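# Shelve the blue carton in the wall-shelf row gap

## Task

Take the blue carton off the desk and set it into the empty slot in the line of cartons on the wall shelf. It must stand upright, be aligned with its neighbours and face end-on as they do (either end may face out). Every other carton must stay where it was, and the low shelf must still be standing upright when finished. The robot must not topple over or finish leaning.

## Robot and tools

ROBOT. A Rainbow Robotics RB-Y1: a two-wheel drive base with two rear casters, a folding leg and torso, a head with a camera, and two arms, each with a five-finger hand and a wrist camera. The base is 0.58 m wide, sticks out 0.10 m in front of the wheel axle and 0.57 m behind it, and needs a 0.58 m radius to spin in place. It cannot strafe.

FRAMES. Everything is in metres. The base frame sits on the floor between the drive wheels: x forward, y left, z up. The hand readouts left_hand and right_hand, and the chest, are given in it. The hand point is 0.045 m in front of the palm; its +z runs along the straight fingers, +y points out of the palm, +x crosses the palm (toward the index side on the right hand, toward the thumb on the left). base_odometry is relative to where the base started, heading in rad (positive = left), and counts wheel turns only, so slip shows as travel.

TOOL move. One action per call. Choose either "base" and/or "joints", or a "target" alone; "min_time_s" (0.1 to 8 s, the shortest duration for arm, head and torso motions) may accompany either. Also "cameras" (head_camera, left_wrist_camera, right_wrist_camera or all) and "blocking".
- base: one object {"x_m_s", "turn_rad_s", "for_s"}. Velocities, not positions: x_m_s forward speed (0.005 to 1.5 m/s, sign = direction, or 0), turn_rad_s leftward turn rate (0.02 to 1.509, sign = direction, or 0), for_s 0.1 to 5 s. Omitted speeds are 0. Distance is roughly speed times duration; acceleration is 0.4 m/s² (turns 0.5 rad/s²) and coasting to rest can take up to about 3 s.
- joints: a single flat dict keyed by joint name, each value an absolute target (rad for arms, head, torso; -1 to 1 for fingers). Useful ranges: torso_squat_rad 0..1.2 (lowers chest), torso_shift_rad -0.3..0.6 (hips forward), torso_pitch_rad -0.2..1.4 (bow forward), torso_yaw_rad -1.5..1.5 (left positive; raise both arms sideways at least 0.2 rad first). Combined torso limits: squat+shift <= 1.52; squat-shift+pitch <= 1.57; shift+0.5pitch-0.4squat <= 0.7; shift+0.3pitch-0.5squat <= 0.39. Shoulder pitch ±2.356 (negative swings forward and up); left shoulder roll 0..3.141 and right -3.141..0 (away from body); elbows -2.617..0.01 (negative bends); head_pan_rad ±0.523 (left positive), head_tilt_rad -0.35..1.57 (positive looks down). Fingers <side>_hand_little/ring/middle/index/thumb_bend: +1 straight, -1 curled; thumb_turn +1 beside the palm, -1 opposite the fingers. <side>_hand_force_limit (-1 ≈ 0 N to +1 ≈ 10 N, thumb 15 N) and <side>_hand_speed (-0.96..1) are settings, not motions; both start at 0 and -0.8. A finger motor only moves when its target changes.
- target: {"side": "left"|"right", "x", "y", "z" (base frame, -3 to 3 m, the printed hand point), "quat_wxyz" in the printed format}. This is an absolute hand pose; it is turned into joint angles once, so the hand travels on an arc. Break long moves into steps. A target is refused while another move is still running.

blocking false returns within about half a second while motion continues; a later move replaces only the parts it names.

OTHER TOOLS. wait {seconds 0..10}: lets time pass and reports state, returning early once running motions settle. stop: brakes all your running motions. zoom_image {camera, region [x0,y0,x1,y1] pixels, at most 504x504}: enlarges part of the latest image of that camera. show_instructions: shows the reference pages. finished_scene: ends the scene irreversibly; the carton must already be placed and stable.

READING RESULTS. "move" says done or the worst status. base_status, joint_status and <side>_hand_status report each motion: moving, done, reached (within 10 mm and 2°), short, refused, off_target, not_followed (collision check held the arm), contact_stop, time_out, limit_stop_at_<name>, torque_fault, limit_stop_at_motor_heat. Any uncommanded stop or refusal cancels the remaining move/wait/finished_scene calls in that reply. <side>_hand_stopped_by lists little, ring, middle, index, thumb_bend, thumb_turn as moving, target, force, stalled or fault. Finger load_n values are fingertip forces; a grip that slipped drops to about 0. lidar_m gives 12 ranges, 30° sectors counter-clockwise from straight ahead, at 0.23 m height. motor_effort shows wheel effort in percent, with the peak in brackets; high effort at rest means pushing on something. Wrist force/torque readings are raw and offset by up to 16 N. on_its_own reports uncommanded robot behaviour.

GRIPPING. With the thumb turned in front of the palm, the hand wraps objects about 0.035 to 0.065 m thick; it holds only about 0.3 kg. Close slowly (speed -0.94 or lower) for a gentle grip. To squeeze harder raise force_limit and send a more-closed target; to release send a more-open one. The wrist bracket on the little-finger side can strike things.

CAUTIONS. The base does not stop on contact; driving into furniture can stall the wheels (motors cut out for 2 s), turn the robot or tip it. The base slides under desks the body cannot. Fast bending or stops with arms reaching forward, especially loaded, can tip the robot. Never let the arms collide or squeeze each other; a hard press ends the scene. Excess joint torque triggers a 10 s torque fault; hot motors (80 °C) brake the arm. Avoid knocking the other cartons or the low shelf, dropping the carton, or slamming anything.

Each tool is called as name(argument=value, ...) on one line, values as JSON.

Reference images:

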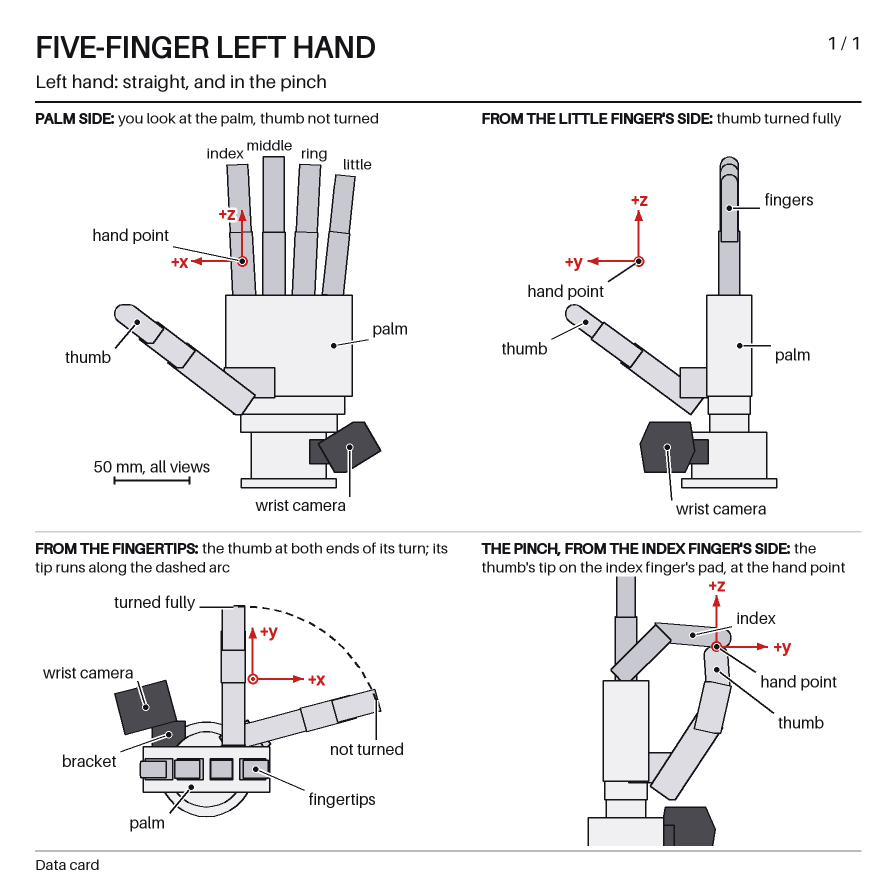

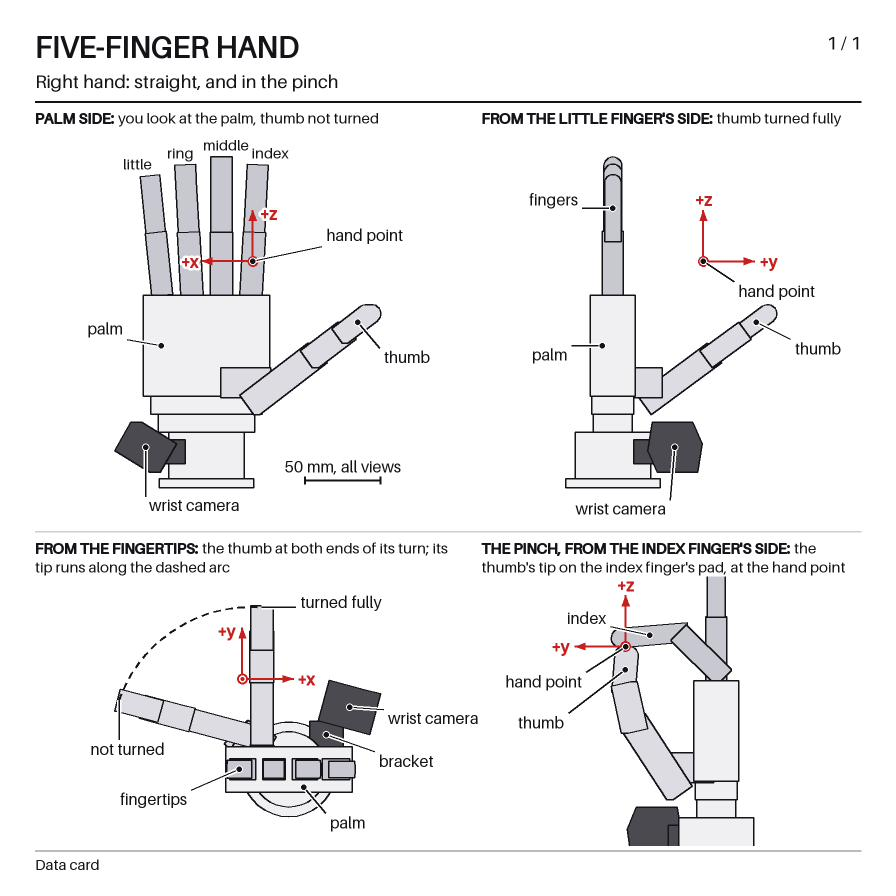

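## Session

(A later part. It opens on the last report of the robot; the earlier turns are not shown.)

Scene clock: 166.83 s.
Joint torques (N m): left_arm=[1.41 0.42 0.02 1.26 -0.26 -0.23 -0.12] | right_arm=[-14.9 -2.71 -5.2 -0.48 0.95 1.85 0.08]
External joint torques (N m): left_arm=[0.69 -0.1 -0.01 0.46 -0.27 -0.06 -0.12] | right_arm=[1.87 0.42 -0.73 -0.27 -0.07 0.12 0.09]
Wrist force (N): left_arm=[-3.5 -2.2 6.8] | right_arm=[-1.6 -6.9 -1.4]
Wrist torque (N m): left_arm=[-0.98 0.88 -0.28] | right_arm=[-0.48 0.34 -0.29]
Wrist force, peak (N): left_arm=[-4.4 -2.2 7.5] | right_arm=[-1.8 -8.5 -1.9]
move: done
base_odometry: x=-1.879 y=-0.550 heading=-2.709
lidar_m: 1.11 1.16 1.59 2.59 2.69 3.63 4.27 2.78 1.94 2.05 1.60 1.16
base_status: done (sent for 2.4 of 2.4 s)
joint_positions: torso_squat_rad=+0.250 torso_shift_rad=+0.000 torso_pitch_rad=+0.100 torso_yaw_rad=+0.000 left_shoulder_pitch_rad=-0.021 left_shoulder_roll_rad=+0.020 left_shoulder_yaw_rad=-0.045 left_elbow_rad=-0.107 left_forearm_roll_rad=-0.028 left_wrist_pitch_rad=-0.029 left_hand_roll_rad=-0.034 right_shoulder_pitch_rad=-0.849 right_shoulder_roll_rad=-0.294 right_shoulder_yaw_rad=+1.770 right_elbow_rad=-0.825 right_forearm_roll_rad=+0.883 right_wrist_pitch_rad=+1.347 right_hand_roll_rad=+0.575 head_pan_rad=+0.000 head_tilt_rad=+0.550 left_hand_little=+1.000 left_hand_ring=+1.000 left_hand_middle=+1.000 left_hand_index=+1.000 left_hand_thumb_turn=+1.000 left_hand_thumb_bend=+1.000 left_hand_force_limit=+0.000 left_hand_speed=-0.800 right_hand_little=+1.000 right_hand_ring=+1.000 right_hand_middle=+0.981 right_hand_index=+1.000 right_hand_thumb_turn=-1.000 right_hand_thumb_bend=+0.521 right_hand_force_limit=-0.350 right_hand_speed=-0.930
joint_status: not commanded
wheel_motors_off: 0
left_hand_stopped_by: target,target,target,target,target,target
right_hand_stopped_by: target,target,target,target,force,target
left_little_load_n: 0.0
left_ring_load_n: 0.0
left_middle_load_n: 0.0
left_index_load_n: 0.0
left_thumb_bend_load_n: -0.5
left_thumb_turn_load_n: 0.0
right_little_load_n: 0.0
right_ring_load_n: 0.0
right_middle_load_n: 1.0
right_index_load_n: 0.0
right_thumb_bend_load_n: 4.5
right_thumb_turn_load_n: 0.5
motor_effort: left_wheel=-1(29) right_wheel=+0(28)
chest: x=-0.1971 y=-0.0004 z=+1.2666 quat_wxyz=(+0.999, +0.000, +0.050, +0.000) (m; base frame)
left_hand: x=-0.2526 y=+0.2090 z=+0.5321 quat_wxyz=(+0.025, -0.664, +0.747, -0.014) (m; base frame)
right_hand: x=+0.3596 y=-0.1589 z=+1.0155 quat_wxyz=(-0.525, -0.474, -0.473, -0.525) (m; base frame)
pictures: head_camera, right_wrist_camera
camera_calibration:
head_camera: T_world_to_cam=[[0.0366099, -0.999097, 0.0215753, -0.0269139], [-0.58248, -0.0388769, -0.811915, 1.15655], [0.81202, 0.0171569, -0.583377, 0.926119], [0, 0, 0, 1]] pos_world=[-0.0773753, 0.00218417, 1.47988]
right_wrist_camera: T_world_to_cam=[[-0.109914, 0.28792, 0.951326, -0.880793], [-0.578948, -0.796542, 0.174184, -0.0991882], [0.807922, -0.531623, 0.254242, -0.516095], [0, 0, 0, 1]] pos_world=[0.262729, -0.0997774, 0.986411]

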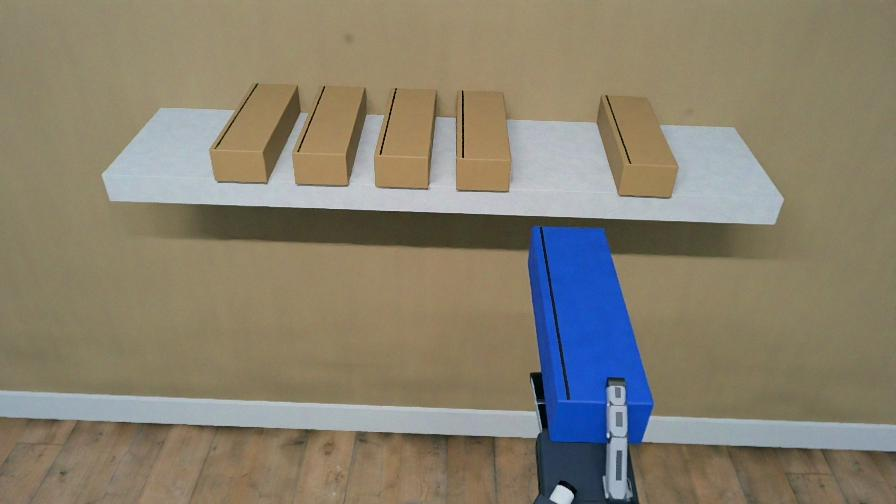

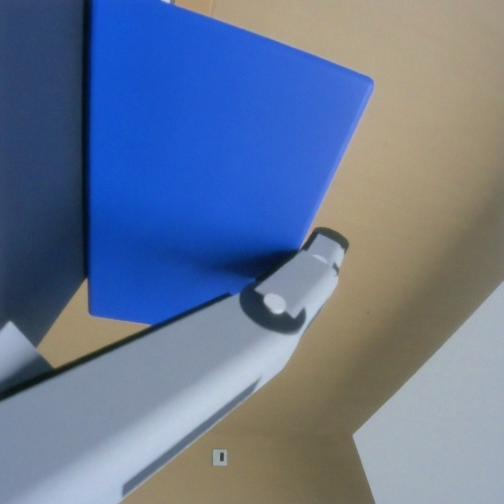

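zoom_image(camera="head_camera", region=[430, 80, 800, 290])

zoom_image(camera="head_camera", region=[500, 210, 700, 460])

Scaled by 1.362 from the camera's 896x504 image, which has a finer 1280x720 frame.

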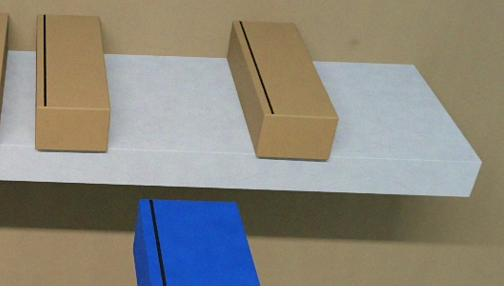

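Scaled by 2.016 from the camera's 896x504 image, which has a finer 1280x720 frame.

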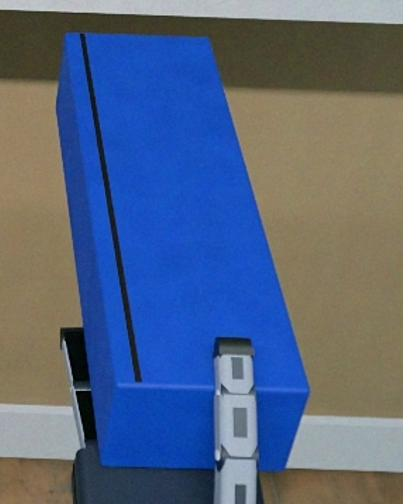

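move(target={"side":"right","x":0.36,"y":-0.192,"z":1.008,"quat_wxyz":[0.5219,0.4875,0.4779,0.5115]}, min_time_s=1.0)

move(base={"x_m_s":0.2,"for_s":1.0}, joints={"head_tilt_rad":0.65}, cameras=["head_camera"])

zoom_image(camera="head_camera", region=[420, 60, 780, 300])

Scene clock: 180.00 s.
Joint torques (N m): left_arm=[0.86 0.91 -0.15 1.12 -0.18 -0.17 -0.11] | right_arm=[-13.14 -5.55 -3.31 -1.08 1.16 1.75 -0.33]
External joint torques (N m): left_arm=[0.14 0.39 -0.18 0.33 -0.18 -0.01 -0.11] | right_arm=[3.54 -1.15 1.48 -0.84 0.14 0 -0.32]
Wrist force (N): left_arm=[-3.7 -2.1 7.3] | right_arm=[-2.0 -7.2 -0.8]
Wrist torque (N m): left_arm=[-1.02 0.92 -0.30] | right_arm=[-0.46 0.35 -0.42]
Wrist force, peak (N): left_arm=[-4.3 -2.6 7.5] | right_arm=[-1.8 -8.8 -1.6]
move: done
base_odometry: x=-1.879 y=-0.550 heading=-2.709
lidar_m: 1.11 1.16 1.58 2.59 2.69 3.63 4.27 2.79 1.93 2.05 1.60 1.16
base_status: not commanded
joint_positions: torso_squat_rad=+0.250 torso_shift_rad=+0.000 torso_pitch_rad=+0.100 torso_yaw_rad=+0.000 left_shoulder_pitch_rad=-0.021 left_shoulder_roll_rad=+0.020 left_shoulder_yaw_rad=-0.045 left_elbow_rad=-0.107 left_forearm_roll_rad=-0.028 left_wrist_pitch_rad=-0.029 left_hand_roll_rad=-0.034 right_shoulder_pitch_rad=-0.841 right_shoulder_roll_rad=-0.385 right_shoulder_yaw_rad=+1.770 right_elbow_rad=-0.909 right_forearm_roll_rad=+0.870 right_wrist_pitch_rad=+1.340 right_hand_roll_rad=+0.570 head_pan_rad=+0.000 head_tilt_rad=+0.550 left_hand_little=+1.000 left_hand_ring=+1.000 left_hand_middle=+1.000 left_hand_index=+1.000 left_hand_thumb_turn=+1.000 left_hand_thumb_bend=+1.000 left_hand_force_limit=+0.000 left_hand_speed=-0.800 right_hand_little=+1.000 right_hand_ring=+1.000 right_hand_middle=+0.981 right_hand_index=+1.000 right_hand_thumb_turn=-1.000 right_hand_thumb_bend=+0.521 right_hand_force_limit=-0.350 right_hand_speed=-0.930
joint_status: all done
wheel_motors_off: 0
left_hand_stopped_by: target,target,target,target,target,target
right_hand_stopped_by: target,target,target,target,force,target
left_little_load_n: 0.0
left_ring_load_n: 0.0
left_middle_load_n: 0.5
left_index_load_n: 0.0
left_thumb_bend_load_n: -0.5
left_thumb_turn_load_n: 0.0
right_little_load_n: 0.0
right_ring_load_n: 0.0
right_middle_load_n: 1.0
right_index_load_n: 0.0
right_thumb_bend_load_n: 4.5
right_thumb_turn_load_n: 0.5
motor_effort: left_wheel=-1(1) right_wheel=+0(0)
chest: x=-0.1971 y=-0.0004 z=+1.2666 quat_wxyz=(+0.999, +0.000, +0.050, +0.000) (m; base frame)
left_hand: x=-0.2526 y=+0.2090 z=+0.5321 quat_wxyz=(+0.025, -0.664, +0.747, -0.014) (m; base frame)
right_hand: x=+0.3601 y=-0.1919 z=+1.0082 quat_wxyz=(-0.522, -0.487, -0.478, -0.512) (m; base frame)
right_hand_status: reached (checked arc, planned for 1.0 s): 0 mm and 0.0 deg off.
pictures: none

Scene clock: 182.23 s.
Joint torques (N m): left_arm=[0.94 0.66 -0.49 1.5 -0.19 -0.43 -0.07] | right_arm=[-14.1 -4.88 -4.49 -0.44 1.12 1.7 -0.53]
External joint torques (N m): left_arm=[0.22 0.13 -0.52 0.71 -0.2 -0.27 -0.07] | right_arm=[2.57 -0.48 0.31 -0.2 0.09 -0.04 -0.52]
Wrist force (N): left_arm=[-3.5 -1.8 7.1] | right_arm=[-1.7 -7.2 -0.8]
Wrist torque (N m): left_arm=[-0.95 0.89 -0.26] | right_arm=[-0.48 0.31 -0.47]
Wrist force, peak (N): left_arm=[-3.7 -2.7 7.7] | right_arm=[-2.5 -8.3 -1.2]
move: done
base_odometry: x=-2.060 y=-0.634 heading=-2.709
lidar_m: 0.91 0.95 1.31 2.59 2.69 3.66 4.48 2.46 2.05 2.05 1.31 0.95
base_status: done (sent for 1 of 1 s)
joint_positions: torso_squat_rad=+0.250 torso_shift_rad=+0.000 torso_pitch_rad=+0.100 torso_yaw_rad=+0.000 left_shoulder_pitch_rad=-0.021 left_shoulder_roll_rad=+0.020 left_shoulder_yaw_rad=-0.045 left_elbow_rad=-0.107 left_forearm_roll_rad=-0.028 left_wrist_pitch_rad=-0.029 left_hand_roll_rad=-0.034 right_shoulder_pitch_rad=-0.840 right_shoulder_roll_rad=-0.385 right_shoulder_yaw_rad=+1.771 right_elbow_rad=-0.909 right_forearm_roll_rad=+0.870 right_wrist_pitch_rad=+1.340 right_hand_roll_rad=+0.570 head_pan_rad=+0.000 head_tilt_rad=+0.650 left_hand_little=+1.000 left_hand_ring=+1.000 left_hand_middle=+1.000 left_hand_index=+1.000 left_hand_thumb_turn=+1.000 left_hand_thumb_bend=+1.000 left_hand_force_limit=+0.000 left_hand_speed=-0.800 right_hand_little=+1.000 right_hand_ring=+1.000 right_hand_middle=+0.981 right_hand_index=+1.000 right_hand_thumb_turn=-1.000 right_hand_thumb_bend=+0.521 right_hand_force_limit=-0.350 right_hand_speed=-0.930
joint_status: all done
wheel_motors_off: 0
left_hand_stopped_by: target,target,target,target,target,target
right_hand_stopped_by: target,target,target,target,force,target
left_little_load_n: 0.0
left_ring_load_n: 0.0
left_middle_load_n: 0.0
left_index_load_n: 0.0
left_thumb_bend_load_n: 0.0
left_thumb_turn_load_n: 0.0
right_little_load_n: 0.0
right_ring_load_n: 0.0
right_middle_load_n: 1.0
right_index_load_n: 0.0
right_thumb_bend_load_n: 4.5
right_thumb_turn_load_n: 0.5
motor_effort: left_wheel=-2(20) right_wheel=+0(24)
chest: x=-0.1971 y=-0.0004 z=+1.2666 quat_wxyz=(+0.999, +0.000, +0.050, +0.000) (m; base frame)
left_hand: x=-0.2526 y=+0.2090 z=+0.5321 quat_wxyz=(+0.025, -0.664, +0.747, -0.014) (m; base frame)
right_hand: x=+0.3600 y=-0.1919 z=+1.0081 quat_wxyz=(-0.522, -0.487, -0.478, -0.512) (m; base frame)
pictures: head_camera
camera_calibration:
head_camera: T_world_to_cam=[[0.0386572, -0.999095, 0.0177462, -0.0210018], [-0.660655, -0.0388783, -0.749682, 1.05345], [0.749694, 0.0172565, -0.66156, 1.03088], [0, 0, 0, 1]] pos_world=[-0.076066, 0.00218408, 1.47211]

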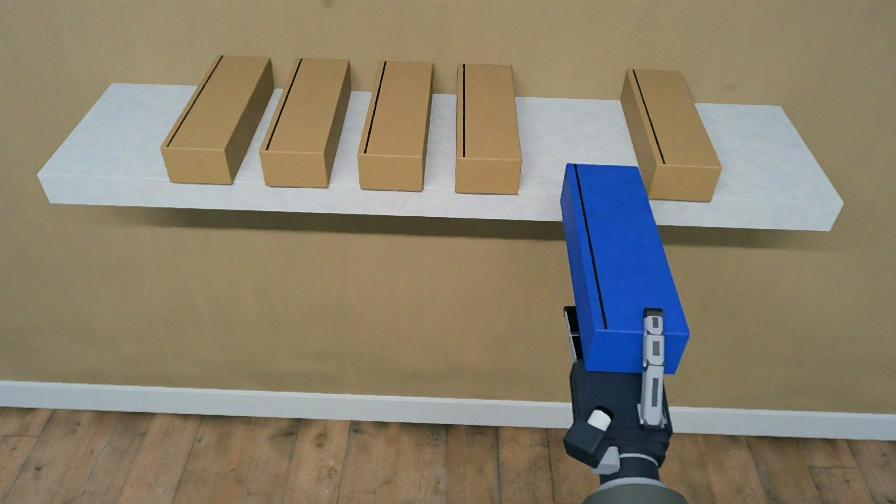

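Scaled by 1.400 from the camera's 896x504 image, which has a finer 1280x720 frame.

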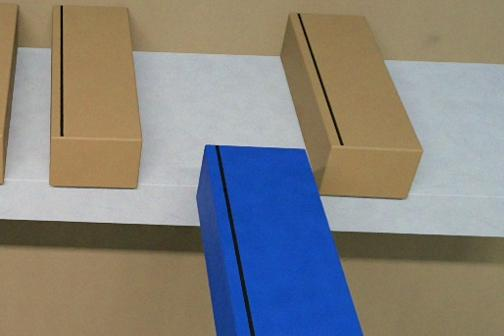

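zoom_image(camera="head_camera", region=[540, 150, 720, 390])

Scaled by 2.100 from the camera's 896x504 image, which has a finer 1280x720 frame.

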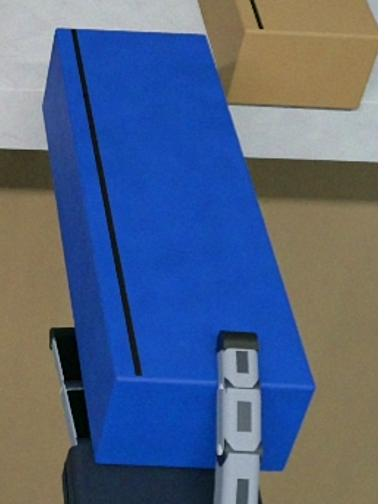

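move(base={"x_m_s":0.2,"for_s":0.95}, joints={"head_tilt_rad":0.8}, cameras=["head_camera"])

zoom_image(camera="head_camera", region=[420, 40, 800, 340])

zoom_image(camera="head_camera", region=[500, 140, 740, 340])

Scene clock: 186.67 s.
Joint torques (N m): left_arm=[1 0.99 -0.38 1.43 -0.01 -0.43 -0.22] | right_arm=[-13.95 -4.44 -3.99 -0.29 1.22 1.98 -0.59]
External joint torques (N m): left_arm=[0.29 0.46 -0.41 0.63 -0.02 -0.27 -0.22] | right_arm=[2.72 -0.04 0.81 -0.05 0.19 0.24 -0.58]
Wrist force (N): left_arm=[-3.5 -2.8 7.1] | right_arm=[-1.9 -6.9 -0.8]
Wrist torque (N m): left_arm=[-1.09 0.89 -0.26] | right_arm=[-0.49 0.41 -0.40]
Wrist force, peak (N): left_arm=[-4.0 -2.3 7.6] | right_arm=[-1.8 -8.5 -1.2]
move: done
base_odometry: x=-2.236 y=-0.715 heading=-2.709
lidar_m: 0.72 0.75 1.03 2.60 2.69 3.66 4.66 2.61 2.13 2.05 1.03 0.76
base_status: done (sent for 0.97 of 0.97 s)
joint_positions: torso_squat_rad=+0.250 torso_shift_rad=+0.000 torso_pitch_rad=+0.100 torso_yaw_rad=+0.000 left_shoulder_pitch_rad=-0.021 left_shoulder_roll_rad=+0.020 left_shoulder_yaw_rad=-0.045 left_elbow_rad=-0.107 left_forearm_roll_rad=-0.028 left_wrist_pitch_rad=-0.029 left_hand_roll_rad=-0.034 right_shoulder_pitch_rad=-0.840 right_shoulder_roll_rad=-0.385 right_shoulder_yaw_rad=+1.771 right_elbow_rad=-0.909 right_forearm_roll_rad=+0.870 right_wrist_pitch_rad=+1.340 right_hand_roll_rad=+0.570 head_pan_rad=+0.000 head_tilt_rad=+0.800 left_hand_little=+1.000 left_hand_ring=+1.000 left_hand_middle=+1.000 left_hand_index=+1.000 left_hand_thumb_turn=+1.000 left_hand_thumb_bend=+1.000 left_hand_force_limit=+0.000 left_hand_speed=-0.800 right_hand_little=+1.000 right_hand_ring=+1.000 right_hand_middle=+0.981 right_hand_index=+1.000 right_hand_thumb_turn=-1.000 right_hand_thumb_bend=+0.521 right_hand_force_limit=-0.350 right_hand_speed=-0.930
joint_status: all done
wheel_motors_off: 0
left_hand_stopped_by: target,target,target,target,target,target
right_hand_stopped_by: target,target,target,target,force,target
left_little_load_n: 0.0
left_ring_load_n: 0.0
left_middle_load_n: 0.0
left_index_load_n: 0.0
left_thumb_bend_load_n: 0.0
left_thumb_turn_load_n: 0.0
right_little_load_n: 0.0
right_ring_load_n: 0.0
right_middle_load_n: 1.0
right_index_load_n: 0.0
right_thumb_bend_load_n: 4.5
right_thumb_turn_load_n: 0.5
motor_effort: left_wheel=-2(20) right_wheel=+1(25)
chest: x=-0.1971 y=-0.0004 z=+1.2666 quat_wxyz=(+0.999, +0.000, +0.050, +0.000) (m; base frame)
left_hand: x=-0.2526 y=+0.2090 z=+0.5321 quat_wxyz=(+0.025, -0.664, +0.747, -0.014) (m; base frame)
right_hand: x=+0.3600 y=-0.1919 z=+1.0080 quat_wxyz=(-0.522, -0.487, -0.478, -0.512) (m; base frame)
pictures: head_camera
camera_calibration:
head_camera: T_world_to_cam=[[0.0409506, -0.999091, 0.0118312, -0.0119932], [-0.76527, -0.0389756, -0.642529, 0.880336], [0.642406, 0.0172579, -0.76617, 1.1673], [0, 0, 0, 1]] pos_world=[-0.0756974, 0.00218414, 1.46014]

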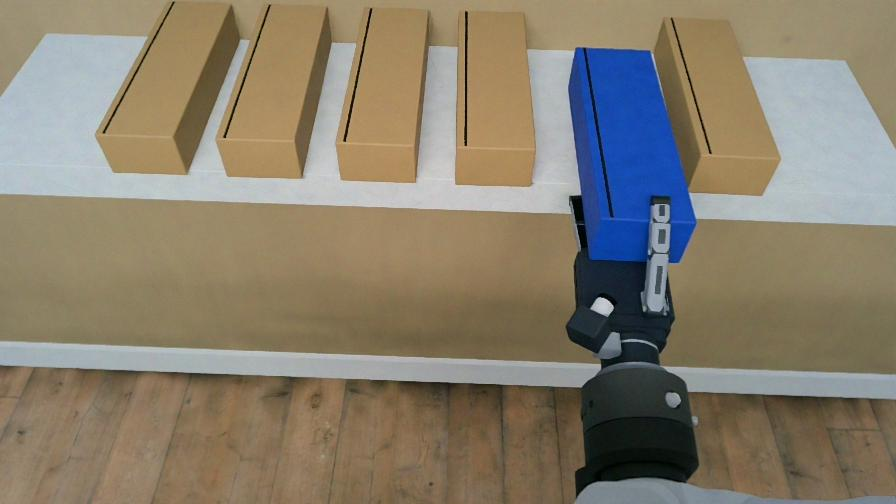

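Scaled by 1.326 from the camera's 896x504 image, which has a finer 1280x720 frame.

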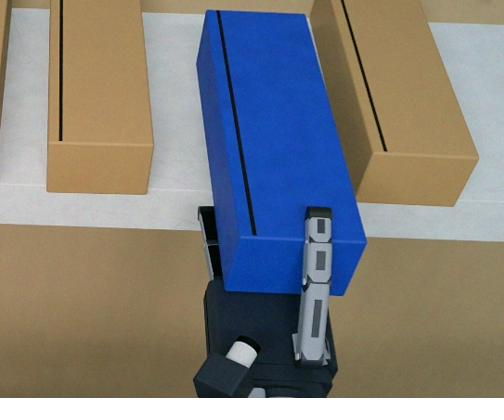

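Scaled by 2.100 from the camera's 896x504 image, which has a finer 1280x720 frame.

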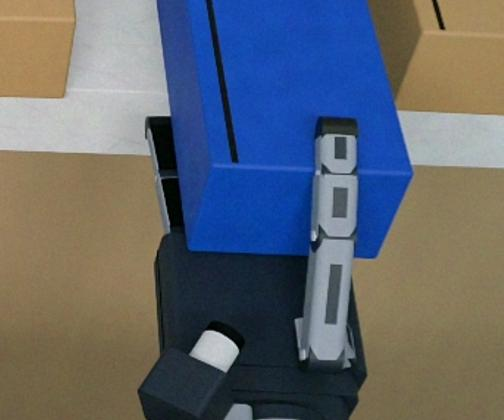

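move(base={"x_m_s":0.06,"for_s":0.5})

move(target={"side":"right","x":0.36,"y":-0.193,"z":0.980,"quat_wxyz":[0.5175,0.4918,0.4824,0.5071]}, min_time_s=1.5, cameras=["head_camera","right_wrist_camera"])

zoom_image(camera="head_camera", region=[420, 0, 800, 300])

Scene clock: 189.83 s.
Joint torques (N m): left_arm=[1.15 0.95 -0.19 1.26 -0.25 -0.23 -0.18] | right_arm=[-14.89 -4.75 -4.08 -0.78 1.1 1.84 -0.36]
External joint torques (N m): left_arm=[0.43 0.43 -0.22 0.46 -0.25 -0.06 -0.18] | right_arm=[1.78 -0.35 0.72 -0.53 0.08 0.09 -0.35]
Wrist force (N): left_arm=[-3.0 -2.6 7.3] | right_arm=[-2.1 -7.8 -0.8]
Wrist torque (N m): left_arm=[-1.07 0.84 -0.21] | right_arm=[-0.62 0.35 -0.43]
Wrist force, peak (N): left_arm=[-3.6 -2.7 8.1] | right_arm=[-1.8 -8.6 -1.0]
move: done
base_odometry: x=-2.263 y=-0.727 heading=-2.710
lidar_m: 0.69 0.72 0.99 2.60 2.69 3.66 4.69 2.64 2.13 2.05 1.00 0.72
base_status: done (sent for 0.5 of 0.5 s)
joint_positions: torso_squat_rad=+0.250 torso_shift_rad=+0.000 torso_pitch_rad=+0.100 torso_yaw_rad=+0.000 left_shoulder_pitch_rad=-0.021 left_shoulder_roll_rad=+0.020 left_shoulder_yaw_rad=-0.045 left_elbow_rad=-0.107 left_forearm_roll_rad=-0.028 left_wrist_pitch_rad=-0.029 left_hand_roll_rad=-0.034 right_shoulder_pitch_rad=-0.840 right_shoulder_roll_rad=-0.385 right_shoulder_yaw_rad=+1.771 right_elbow_rad=-0.909 right_forearm_roll_rad=+0.870 right_wrist_pitch_rad=+1.340 right_hand_roll_rad=+0.570 head_pan_rad=+0.000 head_tilt_rad=+0.800 left_hand_little=+1.000 left_hand_ring=+1.000 left_hand_middle=+1.000 left_hand_index=+1.000 left_hand_thumb_turn=+1.000 left_hand_thumb_bend=+1.000 left_hand_force_limit=+0.000 left_hand_speed=-0.800 right_hand_little=+1.000 right_hand_ring=+1.000 right_hand_middle=+0.981 right_hand_index=+1.000 right_hand_thumb_turn=-1.000 right_hand_thumb_bend=+0.521 right_hand_force_limit=-0.350 right_hand_speed=-0.930
joint_status: not commanded
wheel_motors_off: 0
left_hand_stopped_by: target,target,target,target,target,target
right_hand_stopped_by: target,target,target,target,force,target
left_little_load_n: 0.0
left_ring_load_n: 0.0
left_middle_load_n: 0.0
left_index_load_n: 0.0
left_thumb_bend_load_n: 0.0
left_thumb_turn_load_n: 0.0
right_little_load_n: 0.0
right_ring_load_n: 0.0
right_middle_load_n: 1.0
right_index_load_n: 0.0
right_thumb_bend_load_n: 4.5
right_thumb_turn_load_n: 0.5
motor_effort: left_wheel=-1(20) right_wheel=+1(24)
chest: x=-0.1971 y=-0.0004 z=+1.2666 quat_wxyz=(+0.999, +0.000, +0.050, +0.000) (m; base frame)
left_hand: x=-0.2526 y=+0.2090 z=+0.5321 quat_wxyz=(+0.025, -0.664, +0.747, -0.014) (m; base frame)
right_hand: x=+0.3600 y=-0.1919 z=+1.0080 quat_wxyz=(-0.522, -0.487, -0.478, -0.512) (m; base frame)
pictures: none

Scene clock: 191.67 s.
Joint torques (N m): left_arm=[0.94 0.96 0.11 1.21 -0.07 -0.34 -0.16] | right_arm=[-12.97 -3.28 -2.5 1.12 1.36 1.94 -0.22]
External joint torques (N m): left_arm=[0.22 0.43 0.08 0.41 -0.07 -0.18 -0.16] | right_arm=[3.29 0.24 1.18 0.56 0.54 0.09 -0.21]
Wrist force (N): left_arm=[-3.8 -2.3 7.4] | right_arm=[-1.5 -6.8 -0.6]
Wrist torque (N m): left_arm=[-1.01 0.97 -0.29] | right_arm=[-0.44 0.31 -0.37]
Wrist force, peak (N): left_arm=[-3.5 -2.6 7.7] | right_arm=[-2.1 -8.1 -1.0]
move: done
base_odometry: x=-2.263 y=-0.727 heading=-2.710
lidar_m: 0.69 0.73 1.00 2.59 2.68 3.66 4.69 2.63 2.13 2.05 1.00 0.72
base_status: not commanded
joint_positions: torso_squat_rad=+0.250 torso_shift_rad=+0.000 torso_pitch_rad=+0.100 torso_yaw_rad=+0.000 left_shoulder_pitch_rad=-0.021 left_shoulder_roll_rad=+0.020 left_shoulder_yaw_rad=-0.045 left_elbow_rad=-0.107 left_forearm_roll_rad=-0.028 left_wrist_pitch_rad=-0.029 left_hand_roll_rad=-0.034 right_shoulder_pitch_rad=-0.799 right_shoulder_roll_rad=-0.283 right_shoulder_yaw_rad=+1.791 right_elbow_rad=-0.694 right_forearm_roll_rad=+0.885 right_wrist_pitch_rad=+1.272 right_hand_roll_rad=+0.470 head_pan_rad=+0.000 head_tilt_rad=+0.800 left_hand_little=+1.000 left_hand_ring=+1.000 left_hand_middle=+1.000 left_hand_index=+1.000 left_hand_thumb_turn=+1.000 left_hand_thumb_bend=+1.000 left_hand_force_limit=+0.000 left_hand_speed=-0.800 right_hand_little=+1.000 right_hand_ring=+1.000 right_hand_middle=+0.981 right_hand_index=+1.000 right_hand_thumb_turn=-1.000 right_hand_thumb_bend=+0.521 right_hand_force_limit=-0.350 right_hand_speed=-0.930
joint_status: all done
wheel_motors_off: 0
left_hand_stopped_by: target,target,target,target,target,target
right_hand_stopped_by: target,target,target,target,force,target
left_little_load_n: 0.0
left_ring_load_n: 0.0
left_middle_load_n: 0.0
left_index_load_n: 0.0
left_thumb_bend_load_n: 0.0
left_thumb_turn_load_n: 0.0
right_little_load_n: 0.0
right_ring_load_n: 0.0
right_middle_load_n: 1.0
right_index_load_n: 0.0
right_thumb_bend_load_n: 4.5
right_thumb_turn_load_n: 0.5
motor_effort: left_wheel=-1(2) right_wheel=+1(1)
chest: x=-0.1971 y=-0.0004 z=+1.2666 quat_wxyz=(+0.999, +0.000, +0.050, +0.000) (m; base frame)
left_hand: x=-0.2526 y=+0.2090 z=+0.5321 quat_wxyz=(+0.025, -0.664, +0.747, -0.014) (m; base frame)
right_hand: x=+0.3599 y=-0.1930 z=+0.9807 quat_wxyz=(-0.516, -0.493, -0.484, -0.506) (m; base frame)
right_hand_status: reached (checked arc, planned for 1.5 s): 1 mm and 0.3 deg off.
pictures: head_camera, right_wrist_camera
camera_calibration:
head_camera: T_world_to_cam=[[0.0409513, -0.999091, 0.0118365, -0.0120008], [-0.76522, -0.0389782, -0.642587, 0.880425], [0.642465, 0.0172573, -0.766121, 1.16724], [0, 0, 0, 1]] pos_world=[-0.0756975, 0.00218414, 1.46014]
right_wrist_camera: T_world_to_cam=[[-0.0485944, 0.28925, 0.956019, -0.864374], [-0.582094, -0.786008, 0.208225, -0.150478], [0.811668, -0.546375, 0.206567, -0.483009], [0, 0, 0, 1]] pos_world=[0.262447, -0.13216, 0.957465]

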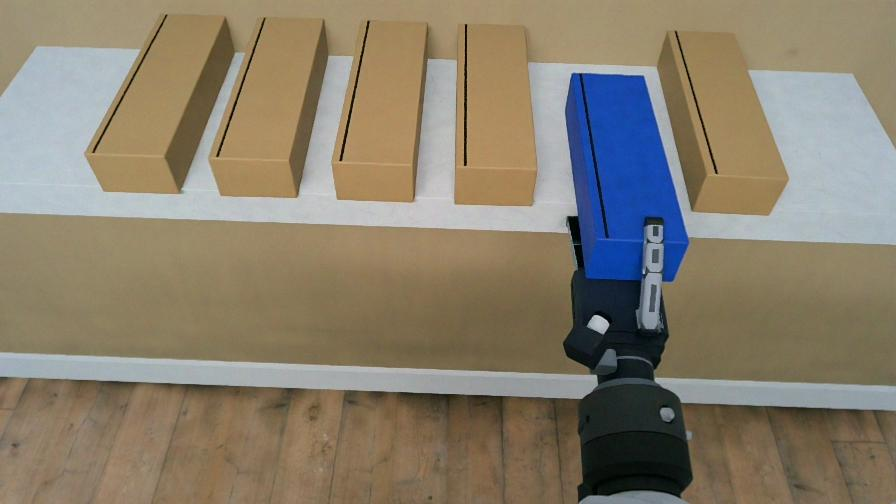

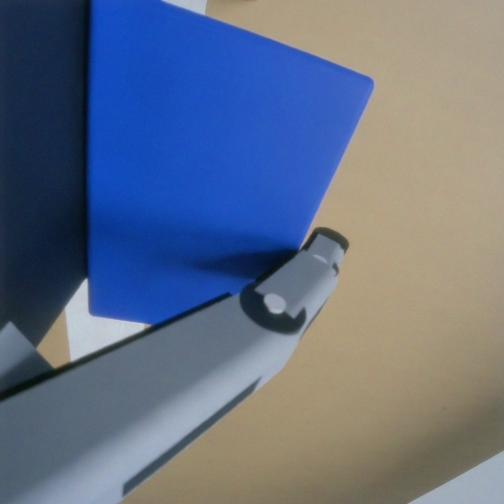

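Scaled by 1.326 from the camera's 896x504 image, which has a finer 1280x720 frame.

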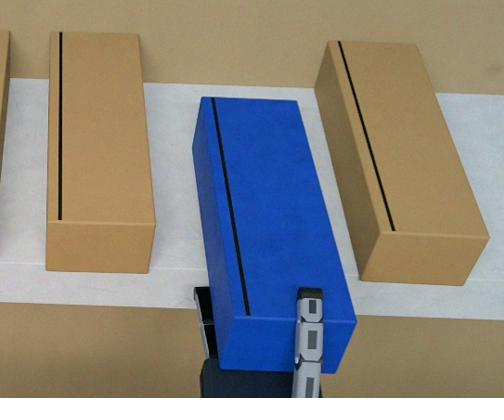

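move(target={"side":"right","x":0.36,"y":-0.192,"z":0.972,"quat_wxyz":[0.5175,0.4918,0.4824,0.5071]}, min_time_s=1.0, cameras=["right_wrist_camera"])

move(target={"side":"right","x":0.36,"y":-0.192,"z":0.968,"quat_wxyz":[0.5175,0.4918,0.4824,0.5071]}, min_time_s=1.0, cameras=["head_camera","right_wrist_camera"])

zoom_image(camera="head_camera", region=[420, 0, 800, 300])

Scene clock: 194.47 s.
Joint torques (N m): left_arm=[0.57 1.14 -0.34 1.51 -0.09 -0.27 -0.19] | right_arm=[-12.55 -2.55 -1.37 1.63 1.16 1.94 -0.31]
External joint torques (N m): left_arm=[-0.15 0.61 -0.37 0.71 -0.09 -0.1 -0.19] | right_arm=[3.48 0.27 1.52 0.48 0.48 0.03 -0.3]
Wrist force (N): left_arm=[-3.3 -2.3 7.1] | right_arm=[-1.8 -7.6 -1.2]
Wrist torque (N m): left_arm=[-1.01 0.86 -0.24] | right_arm=[-0.59 0.35 -0.42]
Wrist force, peak (N): left_arm=[-3.9 -2.7 7.6] | right_arm=[-1.9 -8.1 -0.4]
move: done
base_odometry: x=-2.263 y=-0.727 heading=-2.710
lidar_m: 0.69 0.72 1.00 2.59 2.69 3.67 4.69 2.64 2.13 2.05 0.99 0.72
base_status: not commanded
joint_positions: torso_squat_rad=+0.250 torso_shift_rad=+0.000 torso_pitch_rad=+0.100 torso_yaw_rad=+0.000 left_shoulder_pitch_rad=-0.021 left_shoulder_roll_rad=+0.020 left_shoulder_yaw_rad=-0.045 left_elbow_rad=-0.107 left_forearm_roll_rad=-0.028 left_wrist_pitch_rad=-0.029 left_hand_roll_rad=-0.034 right_shoulder_pitch_rad=-0.777 right_shoulder_roll_rad=-0.208 right_shoulder_yaw_rad=+1.804 right_elbow_rad=-0.540 right_forearm_roll_rad=+0.902 right_wrist_pitch_rad=+1.235 right_hand_roll_rad=+0.401 head_pan_rad=+0.000 head_tilt_rad=+0.800 left_hand_little=+1.000 left_hand_ring=+1.000 left_hand_middle=+1.000 left_hand_index=+1.000 left_hand_thumb_turn=+1.000 left_hand_thumb_bend=+1.000 left_hand_force_limit=+0.000 left_hand_speed=-0.800 right_hand_little=+1.000 right_hand_ring=+1.000 right_hand_middle=+0.981 right_hand_index=+1.000 right_hand_thumb_turn=-1.000 right_hand_thumb_bend=+0.521 right_hand_force_limit=-0.350 right_hand_speed=-0.930
joint_status: all done
wheel_motors_off: 0
left_hand_stopped_by: target,target,target,target,target,target
right_hand_stopped_by: target,target,target,target,force,target
left_little_load_n: 0.0
left_ring_load_n: 0.0
left_middle_load_n: 0.0
left_index_load_n: 0.0
left_thumb_bend_load_n: 0.0
left_thumb_turn_load_n: 0.0
right_little_load_n: -0.5
right_ring_load_n: 0.0
right_middle_load_n: 1.0
right_index_load_n: 0.0
right_thumb_bend_load_n: 4.5
right_thumb_turn_load_n: 0.5
motor_effort: left_wheel=-2(2) right_wheel=+1(1)
chest: x=-0.1971 y=-0.0004 z=+1.2666 quat_wxyz=(+0.999, +0.000, +0.050, +0.000) (m; base frame)
left_hand: x=-0.2526 y=+0.2090 z=+0.5321 quat_wxyz=(+0.025, -0.664, +0.747, -0.014) (m; base frame)
right_hand: x=+0.3600 y=-0.1920 z=+0.9724 quat_wxyz=(-0.517, -0.493, -0.483, -0.507) (m; base frame)
right_hand_status: reached (checked arc, planned for 1.0 s): 0 mm and 0.2 deg off.
pictures: right_wrist_camera
camera_calibration:
right_wrist_camera: T_world_to_cam=[[-0.0511481, 0.289159, 0.955914, -0.85567], [-0.582921, -0.785844, 0.206523, -0.145923], [0.810918, -0.546659, 0.208751, -0.482771], [0, 0, 0, 1]] pos_world=[0.26266, -0.131159, 0.948862]

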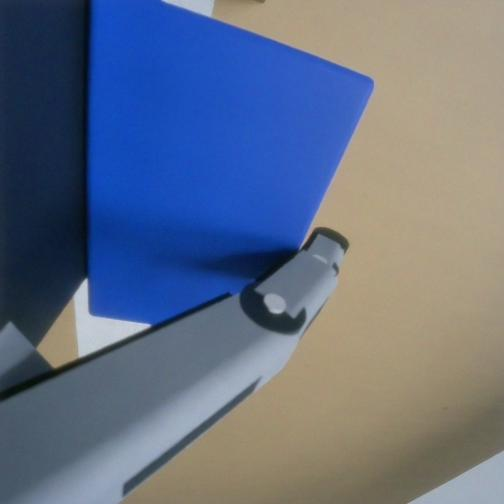

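Scene clock: 195.80 s.
Joint torques (N m): left_arm=[1.17 1.07 -0.41 1.51 -0.19 -0.21 -0.21] | right_arm=[-11.94 -1.96 -1.21 1.53 0.88 1.78 -0.31]
External joint torques (N m): left_arm=[0.46 0.54 -0.44 0.71 -0.19 -0.04 -0.21] | right_arm=[3.98 0.57 1.32 0.1 0.26 -0.15 -0.3]
Wrist force (N): left_arm=[-3.4 -2.4 7.0] | right_arm=[-0.9 -7.7 -0.9]
Wrist torque (N m): left_arm=[-1.02 0.87 -0.24] | right_arm=[-0.70 0.21 -0.36]
Wrist force, peak (N): left_arm=[-3.9 -2.3 7.5] | right_arm=[-1.4 -8.2 0.0]
move: done
base_odometry: x=-2.263 y=-0.727 heading=-2.710
lidar_m: 0.69 0.72 1.00 2.60 2.68 3.67 4.70 2.63 2.13 2.06 0.99 0.72
base_status: not commanded
joint_positions: torso_squat_rad=+0.250 torso_shift_rad=+0.000 torso_pitch_rad=+0.100 torso_yaw_rad=+0.000 left_shoulder_pitch_rad=-0.021 left_shoulder_roll_rad=+0.020 left_shoulder_yaw_rad=-0.045 left_elbow_rad=-0.107 left_forearm_roll_rad=-0.028 left_wrist_pitch_rad=-0.029 left_hand_roll_rad=-0.034 right_shoulder_pitch_rad=-0.766 right_shoulder_roll_rad=-0.176 right_shoulder_yaw_rad=+1.810 right_elbow_rad=-0.473 right_forearm_roll_rad=+0.909 right_wrist_pitch_rad=+1.215 right_hand_roll_rad=+0.370 head_pan_rad=+0.000 head_tilt_rad=+0.800 left_hand_little=+1.000 left_hand_ring=+1.000 left_hand_middle=+1.000 left_hand_index=+1.000 left_hand_thumb_turn=+1.000 left_hand_thumb_bend=+1.000 left_hand_force_limit=+0.000 left_hand_speed=-0.800 right_hand_little=+1.000 right_hand_ring=+1.000 right_hand_middle=+0.980 right_hand_index=+1.000 right_hand_thumb_turn=-1.000 right_hand_thumb_bend=+0.521 right_hand_force_limit=-0.350 right_hand_speed=-0.930
joint_status: all done
wheel_motors_off: 0
left_hand_stopped_by: target,target,target,target,target,target
right_hand_stopped_by: target,target,target,target,force,target
left_little_load_n: 0.0
left_ring_load_n: 0.0
left_middle_load_n: 0.0
left_index_load_n: 0.0
left_thumb_bend_load_n: 0.0
left_thumb_turn_load_n: -0.5
right_little_load_n: 0.0
right_ring_load_n: 0.0
right_middle_load_n: 0.0
right_index_load_n: 0.0
right_thumb_bend_load_n: 2.5
right_thumb_turn_load_n: 0.5
motor_effort: left_wheel=-2(2) right_wheel=+1(1)
chest: x=-0.1971 y=-0.0004 z=+1.2666 quat_wxyz=(+0.999, +0.000, +0.050, +0.000) (m; base frame)
left_hand: x=-0.2526 y=+0.2090 z=+0.5321 quat_wxyz=(+0.025, -0.664, +0.747, -0.014) (m; base frame)
right_hand: x=+0.3599 y=-0.1921 z=+0.9687 quat_wxyz=(-0.516, -0.493, -0.484, -0.506) (m; base frame)
right_hand_status: reached (checked arc, planned for 1.0 s): 1 mm and 0.3 deg off.
pictures: head_camera, right_wrist_camera
camera_calibration:
head_camera: T_world_to_cam=[[0.0409513, -0.999091, 0.0118365, -0.0120008], [-0.76522, -0.0389782, -0.642587, 0.880425], [0.642465, 0.0172573, -0.766121, 1.16724], [0, 0, 0, 1]] pos_world=[-0.0756975, 0.00218414, 1.46014]
right_wrist_camera: T_world_to_cam=[[-0.0489062, 0.289055, 0.956063, -0.853046], [-0.582289, -0.785966, 0.207841, -0.146772], [0.81151, -0.54654, 0.206752, -0.480255], [0, 0, 0, 1]] pos_world=[0.262549, -0.131259, 0.945364]

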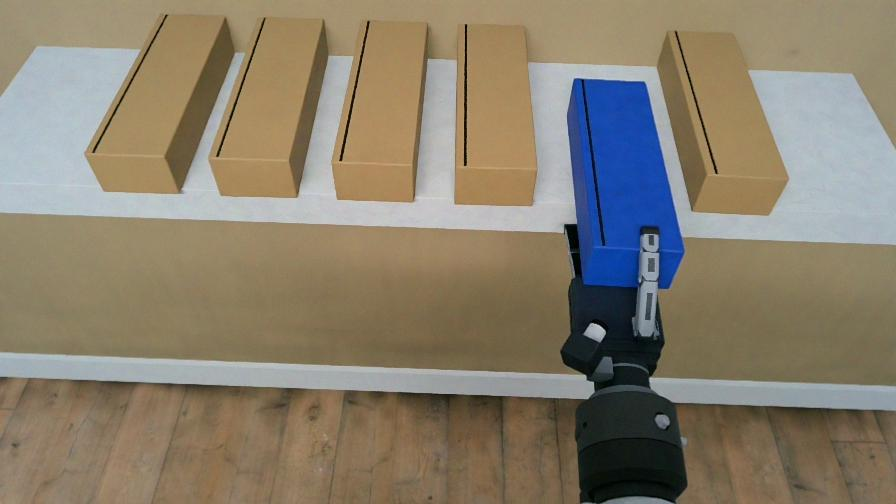

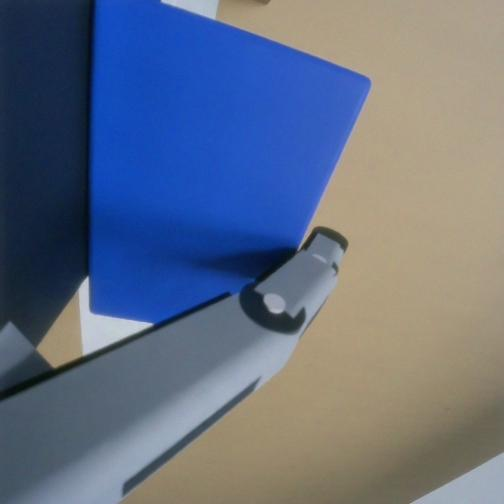

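Scaled by 1.326 from the camera's 896x504 image, which has a finer 1280x720 frame.

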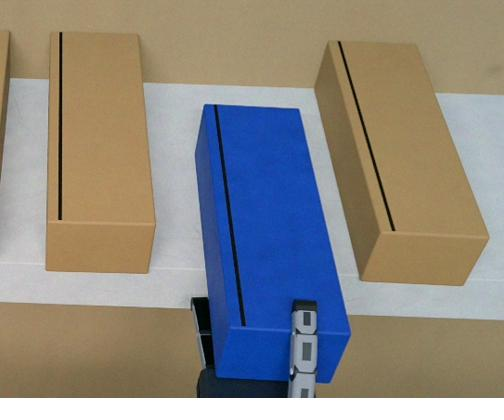

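move(target={"side":"right","x":0.360,"y":-0.192,"z":0.9655,"quat_wxyz":[0.5175,0.4918,0.4824,0.5071]}, min_time_s=1, cameras=["head_camera","right_wrist_camera"])

Scene clock: 198.60 s.
Joint torques (N m): left_arm=[0.73 0.81 -0.28 1.22 -0.11 -0.26 -0.12] | right_arm=[-12.2 -1.51 -1.09 2.29 1.07 1.8 -0.25]
External joint torques (N m): left_arm=[0.01 0.28 -0.31 0.43 -0.11 -0.09 -0.12] | right_arm=[3.6 0.73 1.11 0.6 0.52 -0.16 -0.24]
Wrist force (N): left_arm=[-3.7 -2.6 7.2] | right_arm=[-1.8 -7.5 -0.6]
Wrist torque (N m): left_arm=[-1.08 0.92 -0.29] | right_arm=[-0.67 0.30 -0.39]
Wrist force, peak (N): left_arm=[-4.2 -2.8 7.6] | right_arm=[-1.5 -8.0 -0.9]
move: done
base_odometry: x=-2.263 y=-0.727 heading=-2.710
lidar_m: 0.69 0.72 0.99 2.59 2.69 3.66 4.70 2.63 2.13 2.05 0.99 0.72
base_status: not commanded
joint_positions: torso_squat_rad=+0.250 torso_shift_rad=+0.000 torso_pitch_rad=+0.100 torso_yaw_rad=+0.000 left_shoulder_pitch_rad=-0.021 left_shoulder_roll_rad=+0.020 left_shoulder_yaw_rad=-0.045 left_elbow_rad=-0.107 left_forearm_roll_rad=-0.028 left_wrist_pitch_rad=-0.029 left_hand_roll_rad=-0.034 right_shoulder_pitch_rad=-0.757 right_shoulder_roll_rad=-0.145 right_shoulder_yaw_rad=+1.816 right_elbow_rad=-0.407 right_forearm_roll_rad=+0.916 right_wrist_pitch_rad=+1.196 right_hand_roll_rad=+0.339 head_pan_rad=+0.000 head_tilt_rad=+0.800 left_hand_little=+1.000 left_hand_ring=+1.000 left_hand_middle=+1.000 left_hand_index=+1.000 left_hand_thumb_turn=+1.000 left_hand_thumb_bend=+1.000 left_hand_force_limit=+0.000 left_hand_speed=-0.800 right_hand_little=+1.000 right_hand_ring=+1.000 right_hand_middle=+0.980 right_hand_index=+1.000 right_hand_thumb_turn=-1.000 right_hand_thumb_bend=+0.519 right_hand_force_limit=-0.350 right_hand_speed=-0.930
joint_status: all done
wheel_motors_off: 0
left_hand_stopped_by: target,target,target,target,target,target
right_hand_stopped_by: target,target,target,target,force,target
left_little_load_n: 0.0
left_ring_load_n: 0.0
left_middle_load_n: 0.0
left_index_load_n: 0.0
left_thumb_bend_load_n: -0.5
left_thumb_turn_load_n: 0.0
right_little_load_n: 0.0
right_ring_load_n: 0.0
right_middle_load_n: 0.0
right_index_load_n: 0.0
right_thumb_bend_load_n: 0.0
right_thumb_turn_load_n: 0.0
motor_effort: left_wheel=-2(2) right_wheel=+1(1)
chest: x=-0.1971 y=-0.0004 z=+1.2666 quat_wxyz=(+0.999, +0.000, +0.050, +0.000) (m; base frame)
left_hand: x=-0.2526 y=+0.2090 z=+0.5321 quat_wxyz=(+0.025, -0.664, +0.747, -0.014) (m; base frame)
right_hand: x=+0.3599 y=-0.1921 z=+0.9662 quat_wxyz=(-0.516, -0.494, -0.484, -0.506) (m; base frame)
right_hand_status: reached (checked arc, planned for 1.0 s): 1 mm and 0.4 deg off.
pictures: head_camera, right_wrist_camera
camera_calibration:
head_camera: T_world_to_cam=[[0.0409513, -0.999091, 0.0118365, -0.0120008], [-0.76522, -0.0389782, -0.642587, 0.880425], [0.642465, 0.0172573, -0.766121, 1.16724], [0, 0, 0, 1]] pos_world=[-0.0756975, 0.00218414, 1.46014]
right_wrist_camera: T_world_to_cam=[[-0.047985, 0.288912, 0.956152, -0.851194], [-0.581948, -0.786091, 0.208321, -0.146855], [0.811809, -0.546435, 0.205853, -0.478992], [0, 0, 0, 1]] pos_world=[0.262544, -0.131259, 0.943065]

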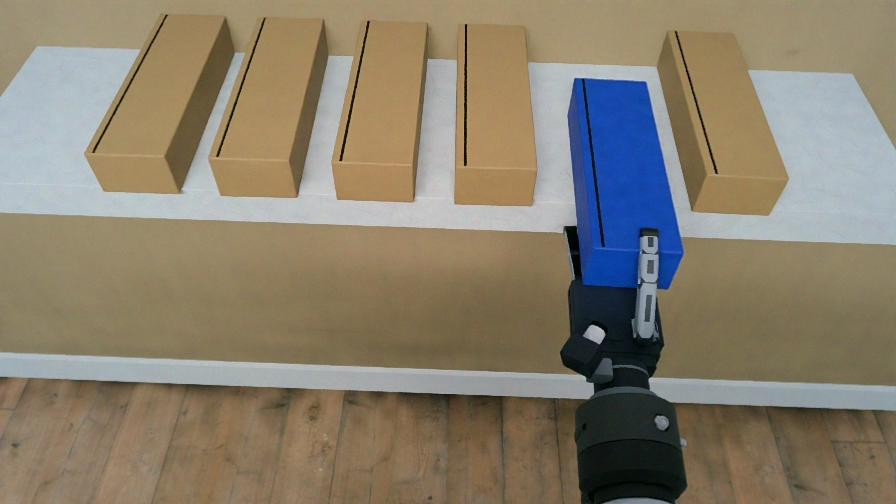

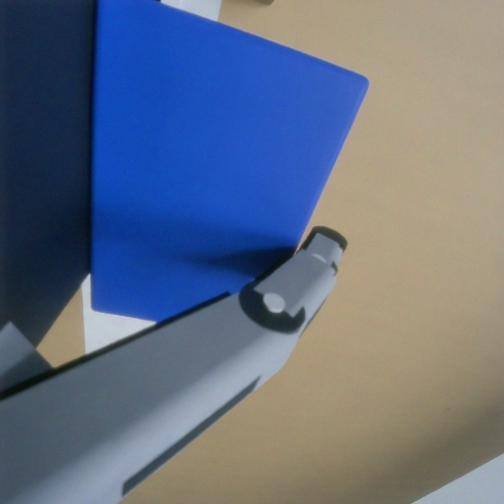

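zoom_image(camera="head_camera", region=[440, 20, 800, 300])

Scaled by 1.400 from the camera's 896x504 image, which has a finer 1280x720 frame.

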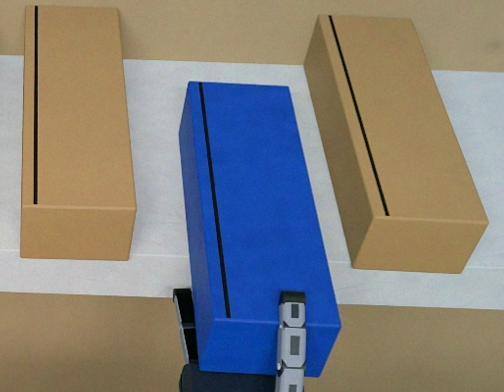

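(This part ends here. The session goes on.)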